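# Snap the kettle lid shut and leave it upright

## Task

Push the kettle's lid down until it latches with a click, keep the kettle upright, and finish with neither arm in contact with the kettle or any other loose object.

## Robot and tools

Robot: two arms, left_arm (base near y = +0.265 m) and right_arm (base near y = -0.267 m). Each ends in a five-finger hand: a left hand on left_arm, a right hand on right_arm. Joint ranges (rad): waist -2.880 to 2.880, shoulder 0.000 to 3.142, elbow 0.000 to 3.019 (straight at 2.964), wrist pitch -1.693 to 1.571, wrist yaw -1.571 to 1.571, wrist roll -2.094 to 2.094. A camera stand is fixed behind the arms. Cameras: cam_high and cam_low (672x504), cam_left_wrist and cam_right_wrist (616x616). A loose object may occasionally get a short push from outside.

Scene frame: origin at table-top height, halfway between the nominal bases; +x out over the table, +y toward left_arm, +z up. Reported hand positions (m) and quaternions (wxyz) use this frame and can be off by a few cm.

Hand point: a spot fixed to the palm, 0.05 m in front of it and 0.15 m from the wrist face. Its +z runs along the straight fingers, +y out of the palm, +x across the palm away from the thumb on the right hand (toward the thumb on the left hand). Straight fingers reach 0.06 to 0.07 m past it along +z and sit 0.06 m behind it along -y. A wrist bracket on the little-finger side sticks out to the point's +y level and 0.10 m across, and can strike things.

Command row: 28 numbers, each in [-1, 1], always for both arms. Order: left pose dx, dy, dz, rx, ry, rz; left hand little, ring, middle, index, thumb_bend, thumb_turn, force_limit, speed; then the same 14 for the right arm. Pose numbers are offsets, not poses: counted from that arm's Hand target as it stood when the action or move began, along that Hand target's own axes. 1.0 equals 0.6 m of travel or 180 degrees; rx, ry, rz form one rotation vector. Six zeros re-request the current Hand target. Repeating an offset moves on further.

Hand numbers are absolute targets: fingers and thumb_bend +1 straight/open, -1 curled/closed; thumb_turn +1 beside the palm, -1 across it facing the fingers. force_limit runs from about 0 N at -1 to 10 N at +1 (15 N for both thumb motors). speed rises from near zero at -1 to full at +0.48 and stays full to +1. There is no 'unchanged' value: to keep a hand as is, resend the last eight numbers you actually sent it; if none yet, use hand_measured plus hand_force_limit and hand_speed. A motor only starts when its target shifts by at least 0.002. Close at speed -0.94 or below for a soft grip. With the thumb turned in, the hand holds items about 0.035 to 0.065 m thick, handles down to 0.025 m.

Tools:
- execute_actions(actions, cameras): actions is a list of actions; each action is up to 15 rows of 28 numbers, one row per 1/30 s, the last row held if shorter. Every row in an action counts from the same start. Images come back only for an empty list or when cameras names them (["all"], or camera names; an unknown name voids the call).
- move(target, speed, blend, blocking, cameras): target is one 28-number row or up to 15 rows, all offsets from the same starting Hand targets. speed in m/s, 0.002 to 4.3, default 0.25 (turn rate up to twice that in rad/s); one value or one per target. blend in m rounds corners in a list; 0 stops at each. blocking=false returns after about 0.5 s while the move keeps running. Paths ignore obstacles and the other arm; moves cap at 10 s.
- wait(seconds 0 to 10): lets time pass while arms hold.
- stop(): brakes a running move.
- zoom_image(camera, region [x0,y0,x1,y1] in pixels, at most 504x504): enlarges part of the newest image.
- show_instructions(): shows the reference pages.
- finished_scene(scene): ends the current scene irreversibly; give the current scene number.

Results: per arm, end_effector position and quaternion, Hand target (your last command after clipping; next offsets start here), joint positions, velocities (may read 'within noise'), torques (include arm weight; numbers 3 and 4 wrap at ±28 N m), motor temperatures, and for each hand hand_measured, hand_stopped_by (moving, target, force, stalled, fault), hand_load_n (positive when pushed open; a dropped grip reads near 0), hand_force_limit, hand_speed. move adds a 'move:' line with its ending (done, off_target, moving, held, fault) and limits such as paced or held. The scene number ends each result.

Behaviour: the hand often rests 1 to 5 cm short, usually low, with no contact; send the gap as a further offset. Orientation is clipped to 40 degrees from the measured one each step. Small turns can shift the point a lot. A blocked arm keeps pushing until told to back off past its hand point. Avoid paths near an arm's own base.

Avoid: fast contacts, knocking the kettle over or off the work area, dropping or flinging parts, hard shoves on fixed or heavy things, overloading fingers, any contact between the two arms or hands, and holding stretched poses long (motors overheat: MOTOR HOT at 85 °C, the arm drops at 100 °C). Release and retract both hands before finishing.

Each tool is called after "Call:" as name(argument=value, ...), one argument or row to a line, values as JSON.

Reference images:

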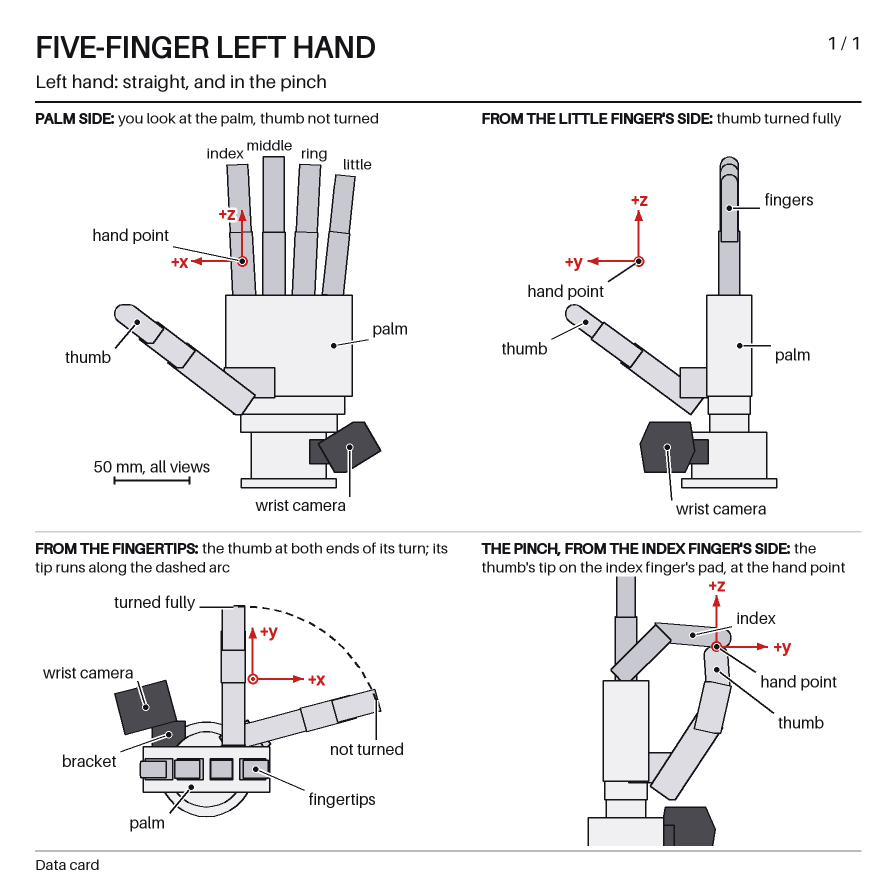

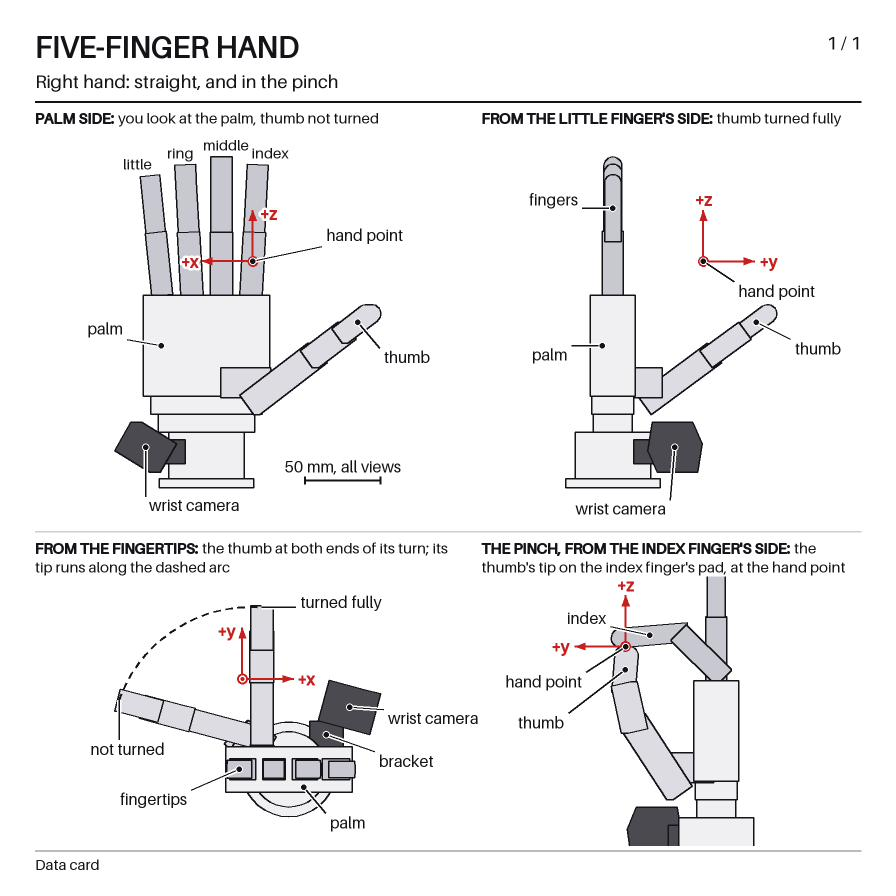

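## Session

Call:
execute_actions(
  actions=[],
)

Call:
zoom_image(
  camera="cam_high",
  region=[130, 130, 380, 380],
)

Call:
zoom_image(
  camera="cam_low",
  region=[280, 80, 480, 280],
)

Scene clock: 0.00 s.
left_arm: end_effector_position=(+0.6233, +0.0453, +0.3688) hand_measured=(+1.000, +1.000, +1.000, +1.000, +1.000, +1.000) hand_load_n=(+0.0, +0.0, +0.0, +0.0, +0.0, +0.0) hand_stopped_by=(target, target, target, target, target, target) hand_force_limit=0.00 hand_speed=-0.80 end_effector_quat_wxyz=(+0.599, +0.185, +0.759, +0.175) | right_arm: end_effector_position=(+0.1085, -0.4079, +0.2541) hand_measured=(+1.000, +1.000, +1.000, +1.000, +1.000, +1.000) hand_load_n=(+0.0, +0.0, +0.0, +0.0, +0.0, +0.0) hand_stopped_by=(target, target, target, target, target, target) hand_force_limit=0.00 hand_speed=-0.80 end_effector_quat_wxyz=(+0.184, +0.966, -0.013, +0.180)
Joint positions: left_arm=[-0.639 1.481 1.259 -0.063 -0.657 1.917] | right_arm=[-0.165 0.326 0.767 -1.569 0.285 -1.817]
Joint velocities: within noise
Joint torques (N m): no reading
Motor temperatures (°C): left_arm=[31 35 38 33 29 29] | right_arm=[32 34 37 33 28 30]
Heat: left arm: hottest elbow 38 °C; right arm: hottest elbow 37 °C.
Hand target: left_arm +0.6265, +0.0430, +0.3844; +0.610, +0.177, +0.753, +0.170 | right_arm +0.1109, -0.4085, +0.2659; +0.187, +0.963, -0.015, +0.194

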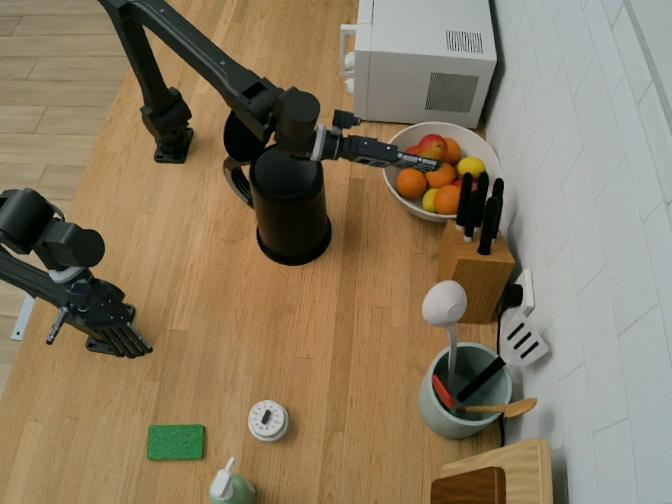

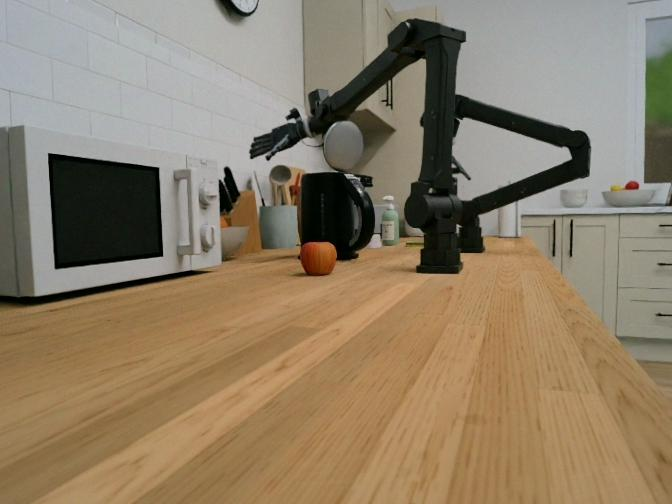

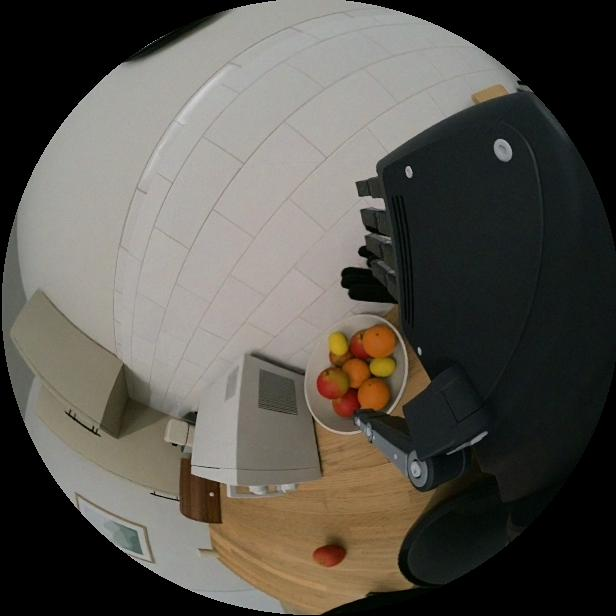

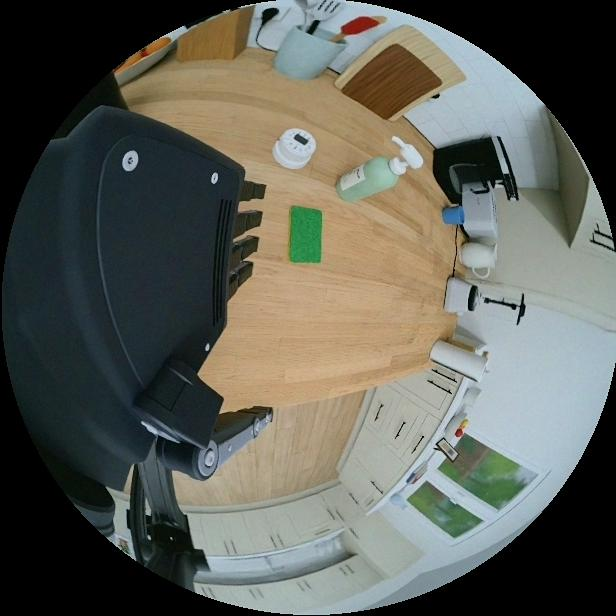

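Scaled by 2.016.

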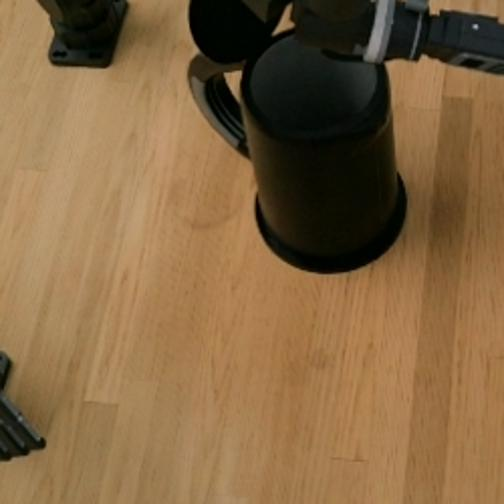

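Scaled by 2.520.

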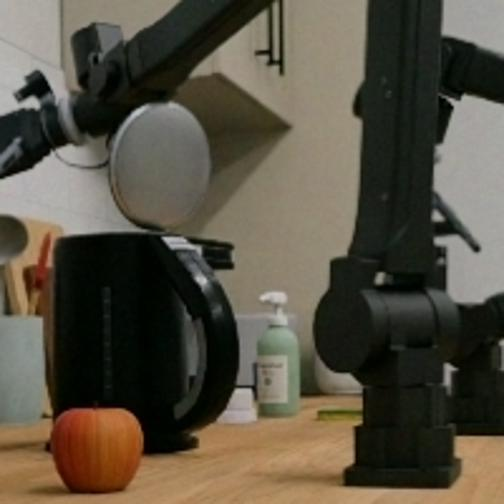

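Call:
move(
  target=[
    [-0.1717,0.0944,-0.0393,0,0,0,-1,-1,-1,-1,1,1,0,-0.2,0,0,0,0,0,0,1,1,1,1,1,1,0,-0.8],
    [0.055,0.1493,-0.69,0.1749,0.2865,-0.0604,-1,-1,-1,-1,1,1,0,-0.2,0,0,0,0,0,0,1,1,1,1,1,1,0,-0.8],
  ],
  cameras=["cam_high","cam_low"],
  speed=[0.2,0.3],
)

Call:
zoom_image(
  camera="cam_high",
  region=[130, 60, 380, 290],
)

Call:
zoom_image(
  camera="cam_low",
  region=[280, 80, 480, 280],
)

Scene clock: 65.23 s.
left_arm: end_effector_position=(+0.2231, +0.1232, +0.4859) hand_measured=(-1.000, -1.000, -1.000, -1.000, +1.000, +1.000) hand_load_n=(+0.0, +0.0, +0.0, +0.0, +0.0, +0.0) hand_stopped_by=(target, target, target, target, target, target) hand_force_limit=0.00 hand_speed=-0.20 end_effector_quat_wxyz=(+0.294, +0.176, +0.930, -0.132) | right_arm: end_effector_position=(+0.1085, -0.4079, +0.2541) hand_measured=(+1.000, +1.000, +1.000, +1.000, +1.000, +1.000) hand_load_n=(+0.0, +0.0, +0.0, +0.0, +0.0, +0.0) hand_stopped_by=(target, target, target, target, target, target) hand_force_limit=0.00 hand_speed=-0.80 end_effector_quat_wxyz=(+0.184, +0.966, -0.013, +0.180)
Joint positions: left_arm=[-0.983 0.898 1.639 -1.69 -0.22 1.04] | right_arm=[-0.165 0.326 0.767 -1.569 0.285 -1.817]
Joint torques (N m): left_arm=[-0.62 -1.32 6.01 0.65 -0.08 -0.06] | right_arm=[0.5 2.61 11.22 1.25 0.3 0.03]
Heat: left arm: hottest elbow 42 °C; right arm: hottest elbow 41 °C.
Hand target: left_arm +0.2201, +0.1209, +0.4804; +0.170, +0.171, +0.970, -0.030 | right_arm +0.1109, -0.4085, +0.2659; +0.187, +0.963, -0.015, +0.194
Off the commanded pose: left_arm 0.007 m, 19 deg | right_arm 0.012 m, 2 deg.
joint sent to its limit (left arm) — joint 4 (wrist pitch), lower limit. The joint targets are off in orientation, not in position.
move: off_target (left_arm, right_arm)
Images, in order (width x height): cam_high 672x504, cam_low 672x504.

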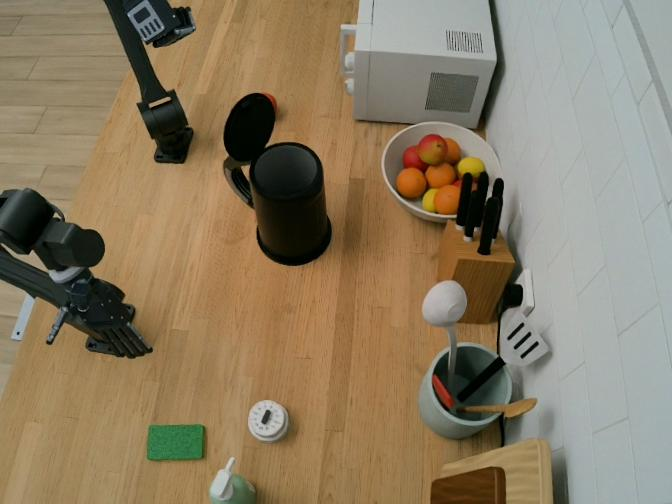

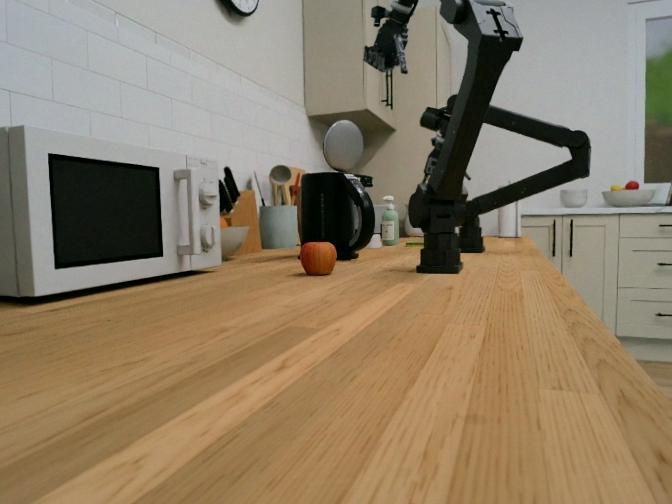

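Scaled by 2.016.

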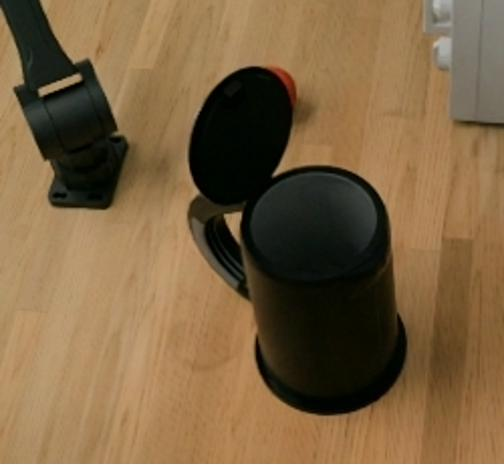

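Scaled by 2.520.

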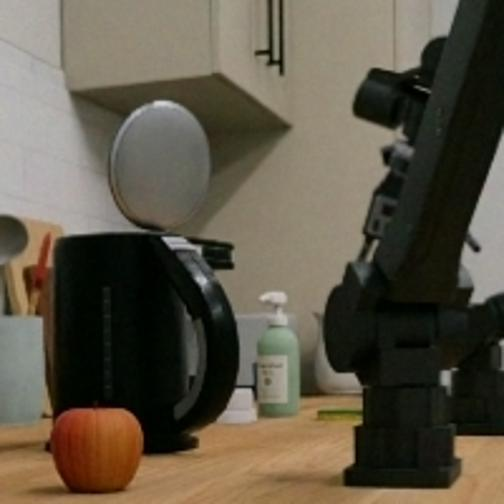

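Call:
move(
  target=[
    [0.1058,0.0094,0.2808,0,0,0,-1,-1,-1,-1,1,1,0,-0.2,0,0,0,0,0,0,1,1,1,1,1,1,0,-0.8],
  ],
  cameras=["cam_high","cam_low"],
  speed=0.25,
)

Call:
zoom_image(
  camera="cam_high",
  region=[130, 60, 380, 290],
)

Call:
zoom_image(
  camera="cam_low",
  region=[280, 80, 480, 280],
)

Scene clock: 90.80 s.
left_arm: end_effector_position=(+0.2186, +0.1260, +0.3056) hand_measured=(-1.000, -1.000, -1.000, -1.000, +1.000, +1.000) hand_load_n=(+0.0, +0.0, +0.0, +0.0, +0.0, +0.0) hand_stopped_by=(target, target, target, target, target, target) hand_force_limit=0.00 hand_speed=-0.20 end_effector_quat_wxyz=(+0.171, +0.183, +0.968, -0.028) | right_arm: end_effector_position=(+0.1085, -0.4079, +0.2541) hand_measured=(+1.000, +1.000, +1.000, +1.000, +1.000, +1.000) hand_load_n=(+0.0, +0.0, +0.0, +0.0, +0.0, +0.0) hand_stopped_by=(target, target, target, target, target, target) hand_force_limit=0.00 hand_speed=-0.80 end_effector_quat_wxyz=(+0.184, +0.966, -0.013, +0.180)
Joint positions: left_arm=[-0.966 0.883 1.156 -1.554 -0.196 1.014] | right_arm=[-0.165 0.326 0.767 -1.569 0.285 -1.817]
Joint torques (N m): left_arm=[1.03 -3.25 7.02 0.9 -0.07 -0.05] | right_arm=[-0.15 2.78 11.41 1.28 0.37 0.05]
Heat: left arm: hottest elbow 41 °C; right arm: hottest elbow 41 °C.
Hand target: left_arm +0.2199, +0.1270, +0.3005; +0.170, +0.171, +0.970, -0.030 | right_arm +0.1109, -0.4085, +0.2659; +0.187, +0.963, -0.015, +0.194
Off the commanded pose: left_arm 0.005 m, 1 deg | right_arm 0.012 m, 2 deg.
move: off_target (right_arm)
Images, in order (width x height): cam_high 672x504, cam_low 672x504.

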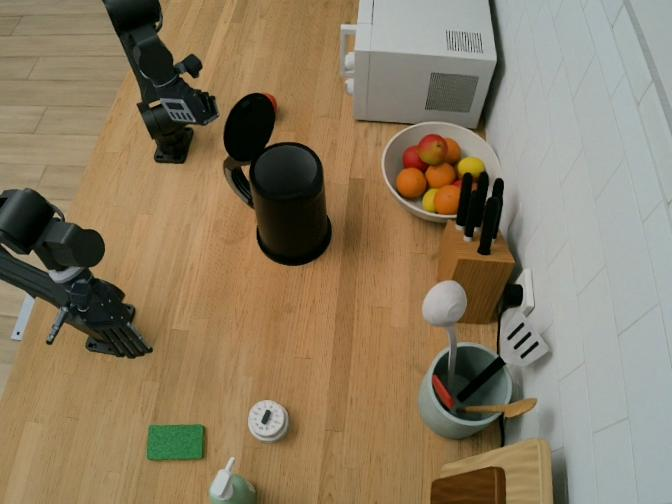

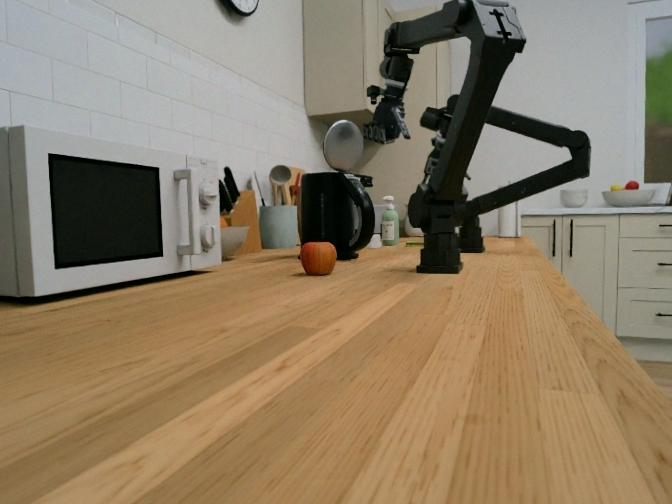

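Scaled by 2.016.

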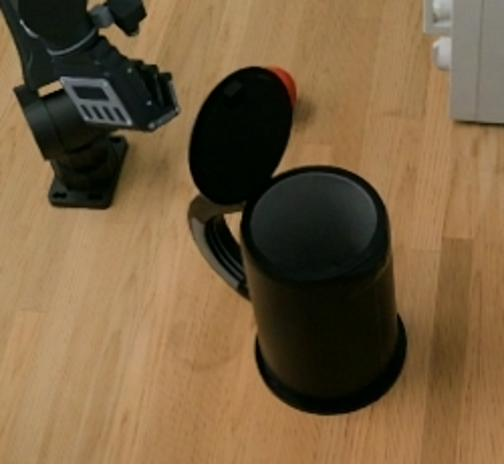

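Scaled by 2.520.

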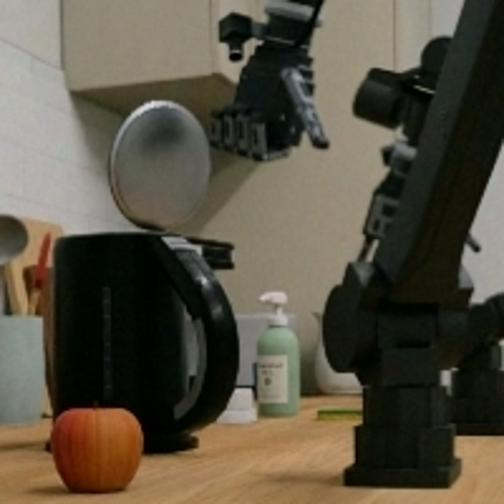

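Call:
move(
  target=[
    [-0.1233,-0.024,0.0237,0,0,0,-1,-1,-1,-1,1,1,0,-0.2,0,0,0,0,0,0,1,1,1,1,1,1,0,-0.8],
  ],
  cameras=["cam_high","cam_low"],
  speed=0.08,
)

Call:
zoom_image(
  camera="cam_high",
  region=[130, 60, 380, 290],
)

Call:
zoom_image(
  camera="cam_low",
  region=[280, 80, 480, 280],
)

Scene clock: 107.47 s.
left_arm: end_effector_position=(+0.2668, +0.1021, +0.2902) hand_measured=(-1.000, -1.000, -1.000, -1.000, +1.000, +1.000) hand_load_n=(+0.0, +0.0, +0.0, +0.0, +0.0, +0.0) hand_stopped_by=(target, target, target, target, target, target) hand_force_limit=0.00 hand_speed=-0.20 end_effector_quat_wxyz=(+0.144, +0.175, +0.974, -0.009) | right_arm: end_effector_position=(+0.1085, -0.4079, +0.2541) hand_measured=(+1.000, +1.000, +1.000, +1.000, +1.000, +1.000) hand_load_n=(+0.0, +0.0, +0.0, +0.0, +0.0, +0.0) hand_stopped_by=(target, target, target, target, target, target) hand_force_limit=0.00 hand_speed=-0.80 end_effector_quat_wxyz=(+0.184, +0.966, -0.013, +0.180)
Joint positions: left_arm=[-0.867 1.047 1.211 -1.498 -0.167 1.087] | right_arm=[-0.165 0.326 0.767 -1.569 0.285 -1.817]
Joint torques (N m): left_arm=[1.14 -4.54 13.64 1.07 -0.12 0.16] | right_arm=[0.62 3.02 11.26 1.4 0.28 0.01]
Motor temperatures (°C): left_arm=[30 35 41 32 29 29] | right_arm=[31 34 42 32 28 30]
Heat: left arm: hottest elbow 41 °C; right arm: hottest elbow 42 °C.
Hand target: left_arm +0.2849, +0.0880, +0.3123; +0.170, +0.171, +0.970, -0.030 | right_arm +0.1109, -0.4085, +0.2659; +0.187, +0.963, -0.015, +0.194
Off the commanded pose: left_arm 0.032 m, 4 deg | right_arm 0.012 m, 2 deg.
move: off_target (left_arm, right_arm)
Images, in order (width x height): cam_high 672x504, cam_low 672x504.

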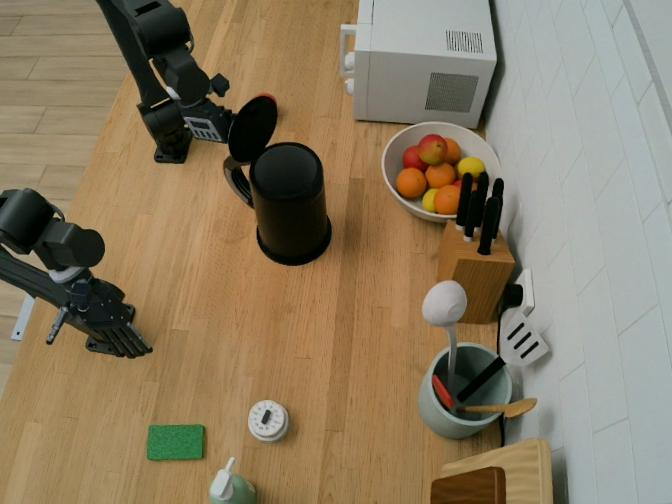

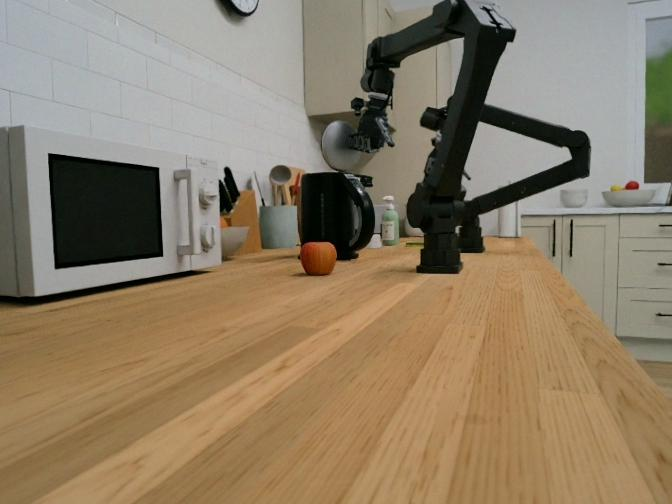

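Scaled by 2.016.

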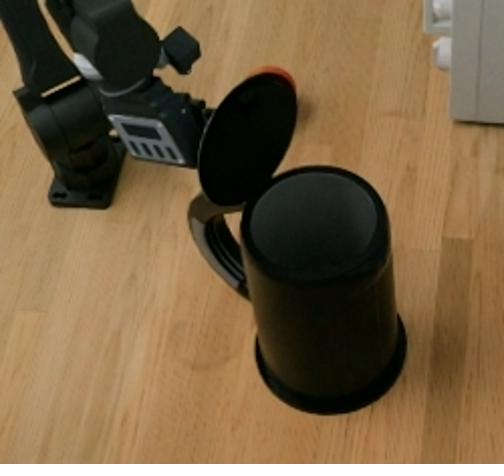

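Scaled by 2.520.

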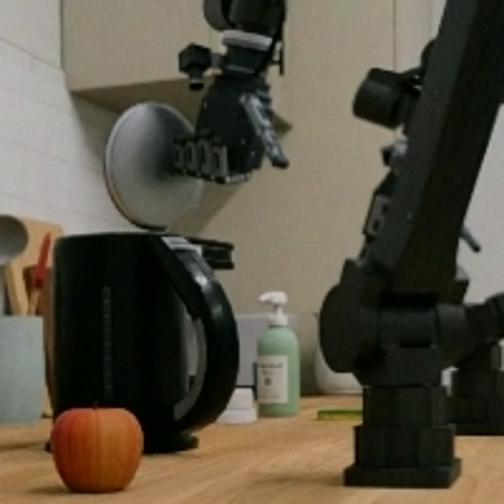

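Call:
move(
  target=[
    [-0.0973,0.0165,0.0265,0,0,0,-1,-1,-1,-1,1,1,0,-0.2,0,0,0,0,0,0,1,1,1,1,1,1,0,-0.8],
  ],
  cameras=["cam_high","cam_low"],
  speed=0.08,
)

Call:
zoom_image(
  camera="cam_high",
  region=[130, 60, 380, 290],
)

Call:
zoom_image(
  camera="cam_low",
  region=[280, 80, 480, 280],
)

Scene clock: 130.07 s.
left_arm: end_effector_position=(+0.3256, +0.0882, +0.2982) hand_measured=(-1.000, -1.000, -1.000, -1.000, +1.000, +1.000) hand_load_n=(-0.5, +0.0, +0.0, +0.0, +0.0, +0.0) hand_stopped_by=(target, target, target, target, target, target) hand_force_limit=0.00 hand_speed=-0.20 end_effector_quat_wxyz=(+0.146, +0.173, +0.974, -0.014) | right_arm: end_effector_position=(+0.1085, -0.4079, +0.2541) hand_measured=(+1.000, +1.000, +1.000, +1.000, +1.000, +1.000) hand_load_n=(+0.0, +0.0, +0.0, +0.0, +0.0, +0.0) hand_stopped_by=(target, target, target, target, target, target) hand_force_limit=0.00 hand_speed=-0.80 end_effector_quat_wxyz=(+0.184, +0.966, -0.013, +0.180)
Joint positions: left_arm=[-0.757 1.173 1.322 -1.458 -0.135 1.19] | right_arm=[-0.165 0.326 0.767 -1.569 0.285 -1.817]
Joint torques (N m): left_arm=[1.2 -6.71 13.3 1.05 -0.01 0.14] | right_arm=[0.32 2.55 11.28 1.29 0.29 0.03]
Heat: left arm: hottest elbow 43 °C; right arm: hottest elbow 42 °C.
Hand target: left_arm +0.3449, +0.0767, +0.3172; +0.170, +0.171, +0.970, -0.030 | right_arm +0.1109, -0.4085, +0.2659; +0.187, +0.963, -0.015, +0.194
Off the commanded pose: left_arm 0.029 m, 3 deg | right_arm 0.012 m, 2 deg.
move: off_target (left_arm, right_arm)
Images, in order (width x height): cam_high 672x504, cam_low 672x504.

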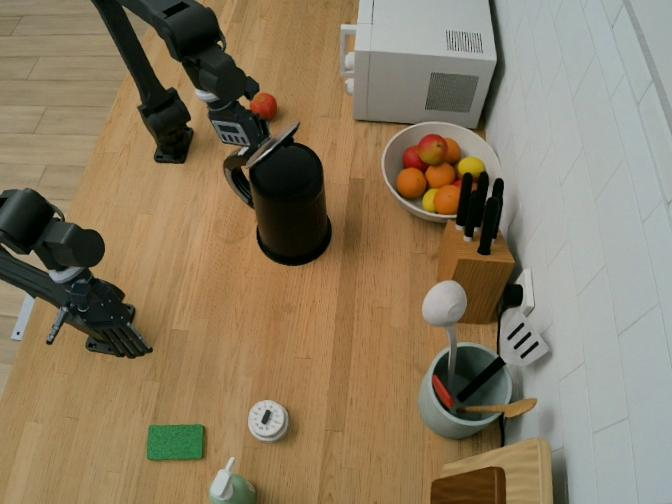

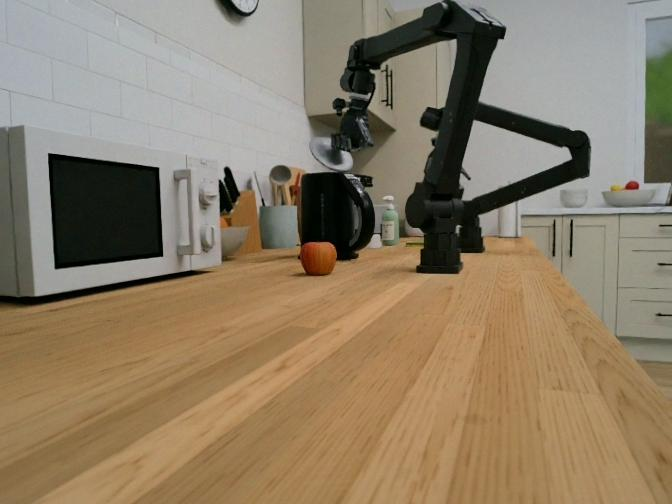

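Scaled by 2.016.

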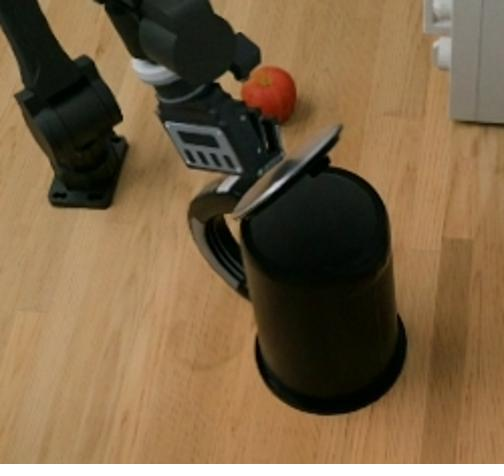

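Scaled by 2.520.

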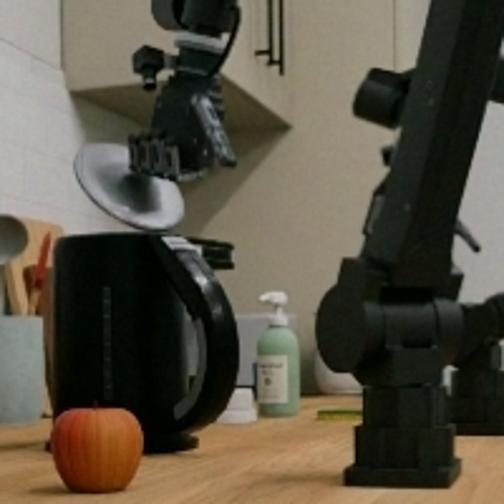

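Call:
move(
  target=[
    [-0.0723,-0.0108,0.0565,0,0.105,0,-1,-1,-1,-1,1,1,0,-0.2,0,0,0,0,0,0,1,1,1,1,1,1,0,-0.8],
  ],
  cameras=["cam_high","cam_low"],
  speed=0.1,
)

Call:
zoom_image(
  camera="cam_high",
  region=[200, 90, 360, 230],
)

Call:
zoom_image(
  camera="cam_low",
  region=[280, 80, 480, 280],
)

Scene clock: 171.67 s.
left_arm: end_effector_position=(+0.3777, +0.0574, +0.2884) hand_measured=(-1.000, -1.000, -1.000, -1.000, +1.000, +1.000) hand_load_n=(-0.5, +0.0, +0.0, +0.0, +0.0, +0.0) hand_stopped_by=(target, target, target, target, target, target) hand_force_limit=0.00 hand_speed=-0.20 end_effector_quat_wxyz=(+0.001, +0.174, +0.985, +0.006) | right_arm: end_effector_position=(+0.1085, -0.4079, +0.2541) hand_measured=(+1.000, +1.000, +1.000, +1.000, +1.000, +1.000) hand_load_n=(+0.0, +0.0, +0.0, +0.0, +0.5, +0.0) hand_stopped_by=(target, target, target, target, target, target) hand_force_limit=0.00 hand_speed=-0.80 end_effector_quat_wxyz=(+0.184, +0.966, -0.013, +0.180)
Joint positions: left_arm=[-0.673 1.514 1.627 -1.688 -0.012 1.255] | right_arm=[-0.165 0.326 0.767 -1.569 0.285 -1.817]
Joint torques (N m): left_arm=[1.03 -12.1 12.48 -0.4 0.11 0.15] | right_arm=[0.56 2.32 11.29 1.32 0.29 0.09]
Motor temperatures (°C): left_arm=[30 35 47 32 29 29] | right_arm=[31 34 42 32 28 30]
Heat: left arm: hottest elbow 47 °C; right arm: hottest elbow 42 °C.
Hand target: left_arm +0.3918, +0.0527, +0.3001; +0.009, +0.174, +0.985, -0.001 | right_arm +0.1109, -0.4085, +0.2659; +0.187, +0.963, -0.015, +0.194
Off the commanded pose: left_arm 0.019 m, 1 deg | right_arm 0.012 m, 2 deg.
joint sent to its limit (left arm) — joint 4 (wrist pitch), lower limit. The joint targets still meet the commanded pose.
move: off_target (left_arm, right_arm)
Images, in order (width x height): cam_high 672x504, cam_low 672x504.

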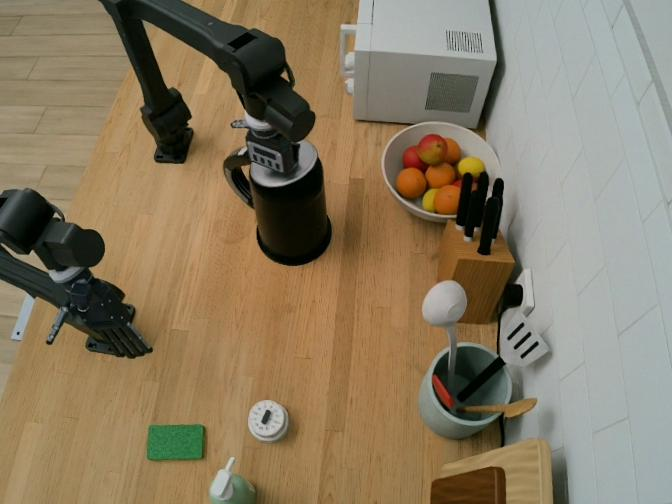

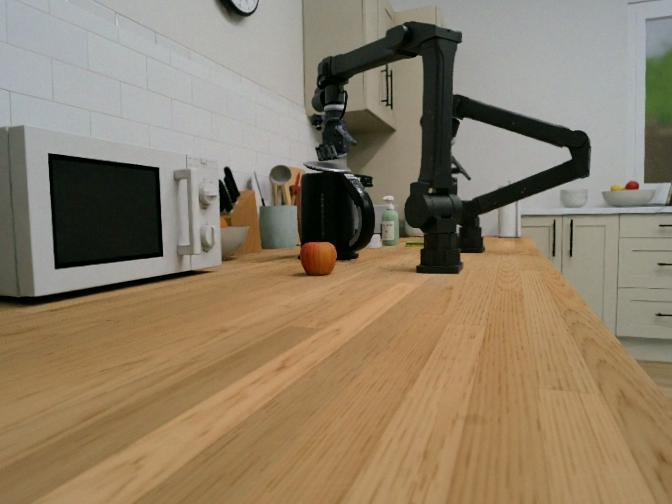

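Scaled by 3.150.

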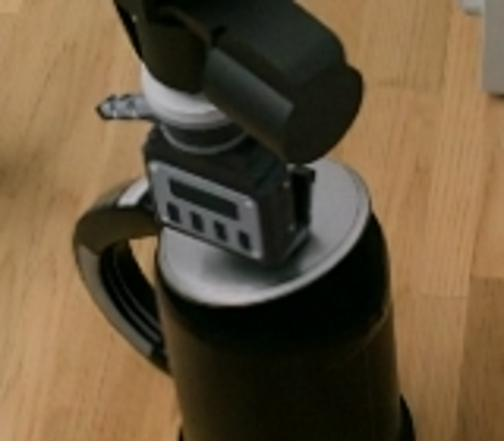

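Scaled by 2.520.

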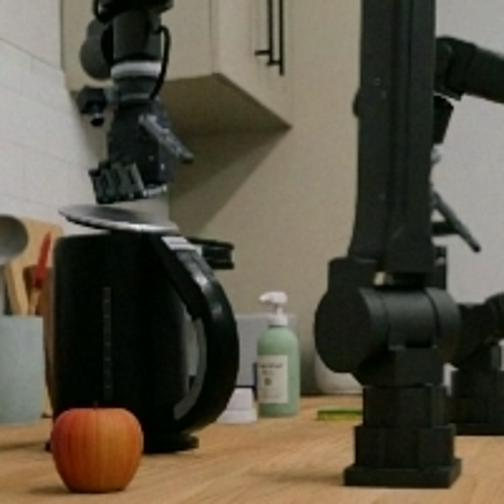

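Call:
move(
  target=[
    [-0.0408,-0.0098,0.0007,0,0.02,0,-1,-1,-1,-1,1,1,0,-0.2,0,0,0,0,0,0,1,1,1,1,1,1,0,-0.8],
    [-0.0385,-0.0098,0.1307,0,0.04,0,-1,-1,-1,-1,1,1,0,-0.2,0,0,0,0,0,0,1,1,1,1,1,1,0,-0.8],
  ],
  cameras=["cam_high","cam_low"],
  speed=0.08,
  blend=[0.01,0],
)

Call:
zoom_image(
  camera="cam_high",
  region=[200, 90, 360, 230],
)

Call:
zoom_image(
  camera="cam_low",
  region=[290, 140, 390, 220],
)

Scene clock: 186.17 s.
left_arm: end_effector_position=(+0.4061, +0.0375, +0.2568) hand_measured=(-1.000, -1.000, -1.000, -1.000, +1.000, +1.000) hand_load_n=(+0.0, -0.5, -2.5, -0.5, +0.0, +0.0) hand_stopped_by=(target, target, target, target, target, target) hand_force_limit=0.00 hand_speed=-0.20 end_effector_quat_wxyz=(-0.022, +0.173, +0.985, -0.002) | right_arm: end_effector_position=(+0.1085, -0.4079, +0.2541) hand_measured=(+1.000, +1.000, +1.000, +1.000, +1.000, +1.000) hand_load_n=(+0.0, +0.0, +0.0, +0.0, +0.0, +0.0) hand_stopped_by=(target, target, target, target, target, target) hand_force_limit=0.00 hand_speed=-0.80 end_effector_quat_wxyz=(+0.184, +0.966, -0.013, +0.180)
Joint positions: left_arm=[-0.655 1.624 1.674 -1.659 0.024 1.273] | right_arm=[-0.165 0.326 0.767 -1.569 0.285 -1.817]
Joint torques (N m): left_arm=[1.32 -11.05 5.41 0.49 0.25 0.17] | right_arm=[0.38 2.14 11.34 1.39 0.34 0.06]
Heat: left arm: hottest elbow 46 °C; right arm: hottest elbow 43 °C.
Hand target: left_arm +0.4128, +0.0387, +0.2222; -0.053, +0.174, +0.983, +0.009 | right_arm +0.1109, -0.4085, +0.2659; +0.187, +0.963, -0.015, +0.194
Off the commanded pose: left_arm 0.035 m, 4 deg | right_arm 0.012 m, 2 deg.
move: off_target (left_arm, right_arm)
Images, in order (width x height): cam_high 672x504, cam_low 672x504.

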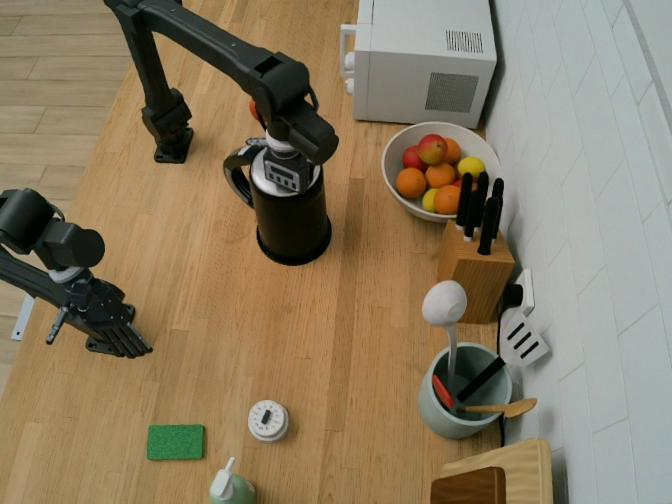

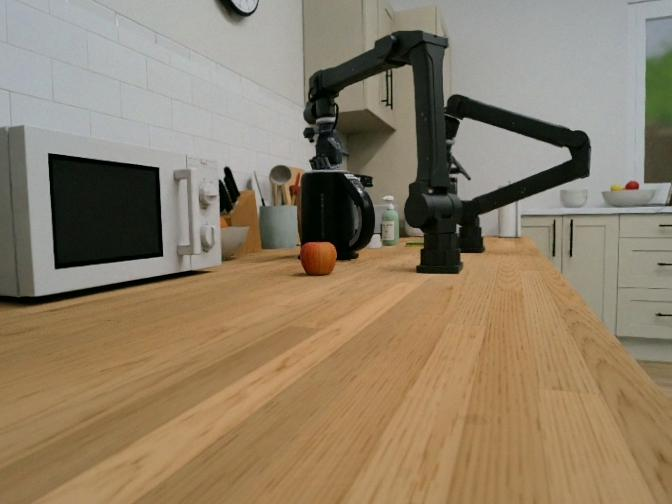

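Scaled by 3.150.

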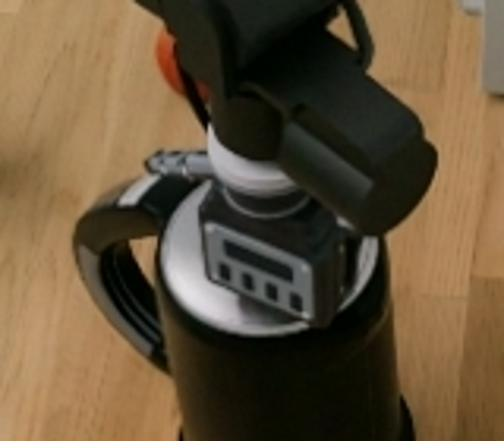

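Scaled by 5.040.

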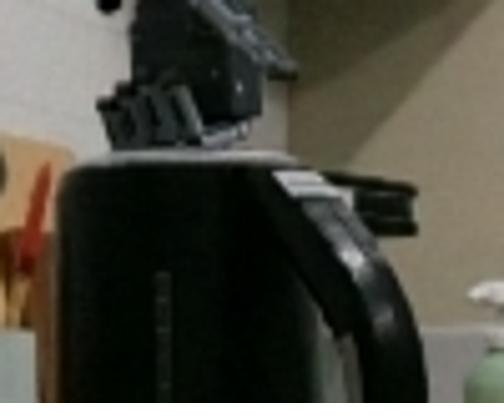

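Call:
move(
  target=[
    [0,0.005,0.05,0,0.01,0,-1,-1,-1,-1,1,1,0,-0.2,0,0,0,0,0,0,1,1,1,1,1,1,0,-0.8],
  ],
  cameras=["cam_low"],
  speed=0.08,
)

Call:
zoom_image(
  camera="cam_low",
  region=[290, 140, 390, 220],
)

Scene clock: 192.03 s.
left_arm: end_effector_position=(+0.4057, +0.0380, +0.2533) hand_measured=(-1.000, -1.000, -1.000, -1.000, +1.000, +1.000) hand_load_n=(+0.0, +0.0, -2.0, -4.0, -0.5, +0.0) hand_stopped_by=(target, target, target, target, target, target) hand_force_limit=0.00 hand_speed=-0.20 end_effector_quat_wxyz=(-0.012, +0.175, +0.984, -0.012) | right_arm: end_effector_position=(+0.1085, -0.4079, +0.2541) hand_measured=(+1.000, +1.000, +1.000, +1.000, +1.000, +1.000) hand_load_n=(+0.0, +0.0, +0.0, +0.0, +0.0, +0.0) hand_stopped_by=(target, target, target, target, target, target) hand_force_limit=0.00 hand_speed=-0.80 end_effector_quat_wxyz=(+0.184, +0.966, -0.013, +0.180)
Joint positions: left_arm=[-0.652 1.603 1.644 -1.623 0.032 1.278] | right_arm=[-0.165 0.326 0.767 -1.569 0.285 -1.817]
Joint torques (N m): left_arm=[1.38 -8.12 2.71 0.81 0.3 0.2] | right_arm=[0.38 2.55 11.17 1.17 0.31 0]
Heat: left arm: hottest elbow 45 °C; right arm: hottest elbow 43 °C.
Hand target: left_arm +0.4108, +0.0428, +0.1924; -0.068, +0.173, +0.982, +0.012 | right_arm +0.1109, -0.4085, +0.2659; +0.187, +0.963, -0.015, +0.194
Off the commanded pose: left_arm 0.061 m, 7 deg | right_arm 0.012 m, 2 deg.
move: off_target (left_arm, right_arm)
Images, in order (width x height): cam_low 672x504.

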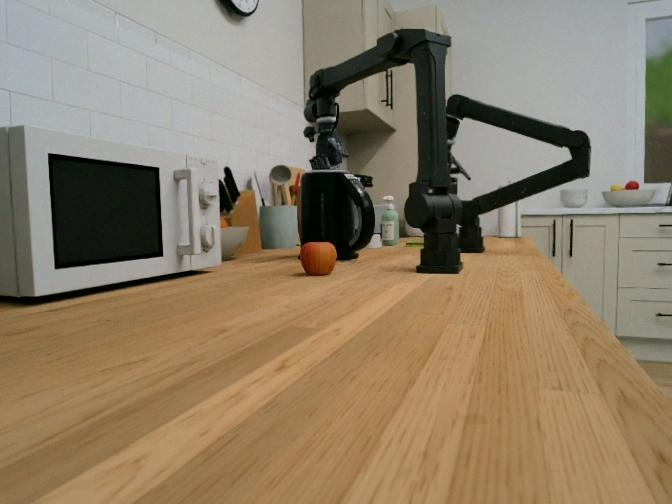

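Scaled by 5.040.

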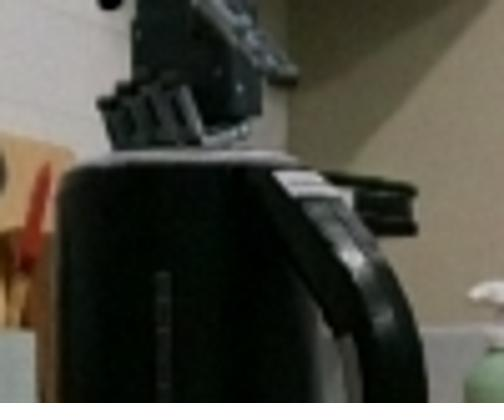

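Call:
move(
  target=[
    [0.0179,0,-0.1284,0,0,0,-1,-1,-1,-1,1,1,0,-0.2,0,0,0,0,0,0,1,1,1,1,1,1,0,-0.8],
    [-0.009,-0.0135,-0.1238,0,0.01,0,-1,-1,-1,-1,1,1,0,-0.2,0,0,0,0,0,0,1,1,1,1,1,1,0,-0.8],
    [-0.024,-0.0135,-0.0168,0,0.02,0,-1,-1,-1,-1,1,1,0,-0.2,0,0,0,0,0,0,1,1,1,1,1,1,0,-0.8],
  ],
  cameras=["cam_high","cam_low"],
  speed=0.08,
)

Call:
zoom_image(
  camera="cam_low",
  region=[290, 140, 390, 220],
)

Call:
zoom_image(
  camera="cam_high",
  region=[200, 90, 360, 230],
)

Scene clock: 214.10 s.
left_arm: end_effector_position=(+0.4108, +0.0345, +0.2551) hand_measured=(-1.000, -1.000, -1.000, -1.000, +1.000, +1.000) hand_load_n=(+0.0, -2.0, -3.5, +0.0, +0.0, +0.0) hand_stopped_by=(target, target, target, target, target, target) hand_force_limit=0.00 hand_speed=-0.20 end_effector_quat_wxyz=(-0.041, +0.176, +0.984, -0.004) | right_arm: end_effector_position=(+0.1085, -0.4079, +0.2541) hand_measured=(+1.000, +1.000, +1.000, +1.000, +1.000, +1.000) hand_load_n=(+0.0, +0.5, +0.0, +0.0, +0.0, +0.0) hand_stopped_by=(target, target, target, target, target, target) hand_force_limit=0.00 hand_speed=-0.80 end_effector_quat_wxyz=(+0.184, +0.966, -0.013, +0.180)
Joint positions: left_arm=[-0.647 1.662 1.713 -1.693 0.043 1.287] | right_arm=[-0.165 0.326 0.767 -1.569 0.285 -1.817]
Joint torques (N m): left_arm=[1.08 -6.36 6.75 -0.03 0.51 0.11] | right_arm=[0.21 2.32 11.28 1.31 0.29 0.06]
Heat: left arm: hottest elbow 43 °C; right arm: hottest elbow 43 °C.
Hand target: left_arm +0.4228, +0.0298, +0.2004; -0.099, +0.173, +0.980, +0.018 | right_arm +0.1109, -0.4085, +0.2659; +0.187, +0.963, -0.015, +0.194
Off the commanded pose: left_arm 0.056 m, 7 deg | right_arm 0.012 m, 2 deg.
move: off_target (left_arm, right_arm)
Images, in order (width x height): cam_high 672x504, cam_low 672x504.

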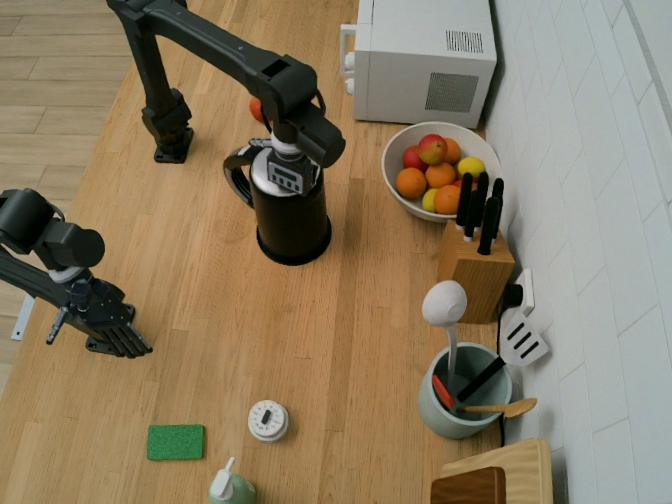

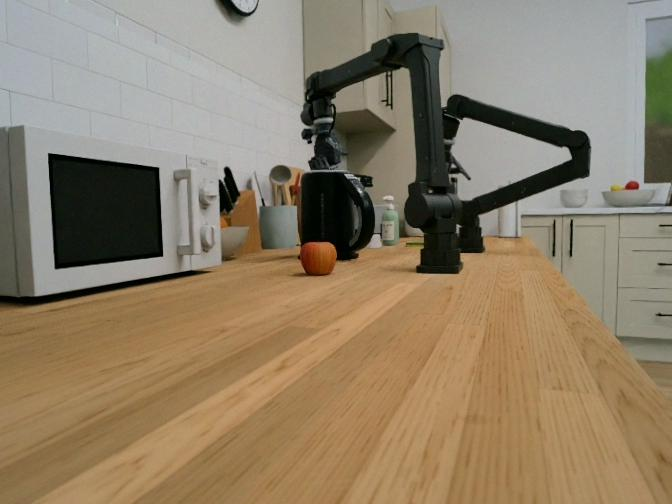

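Scaled by 5.040.

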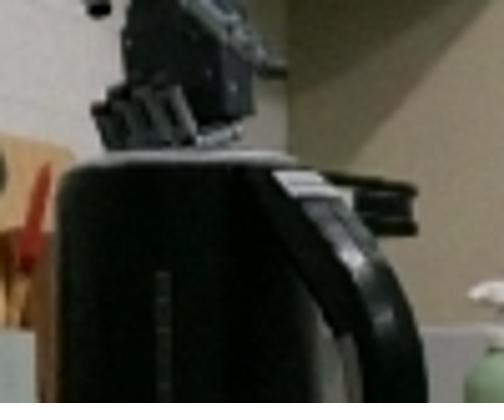

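Scaled by 3.150.

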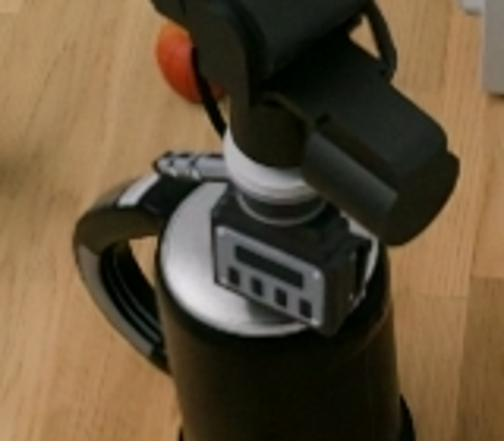

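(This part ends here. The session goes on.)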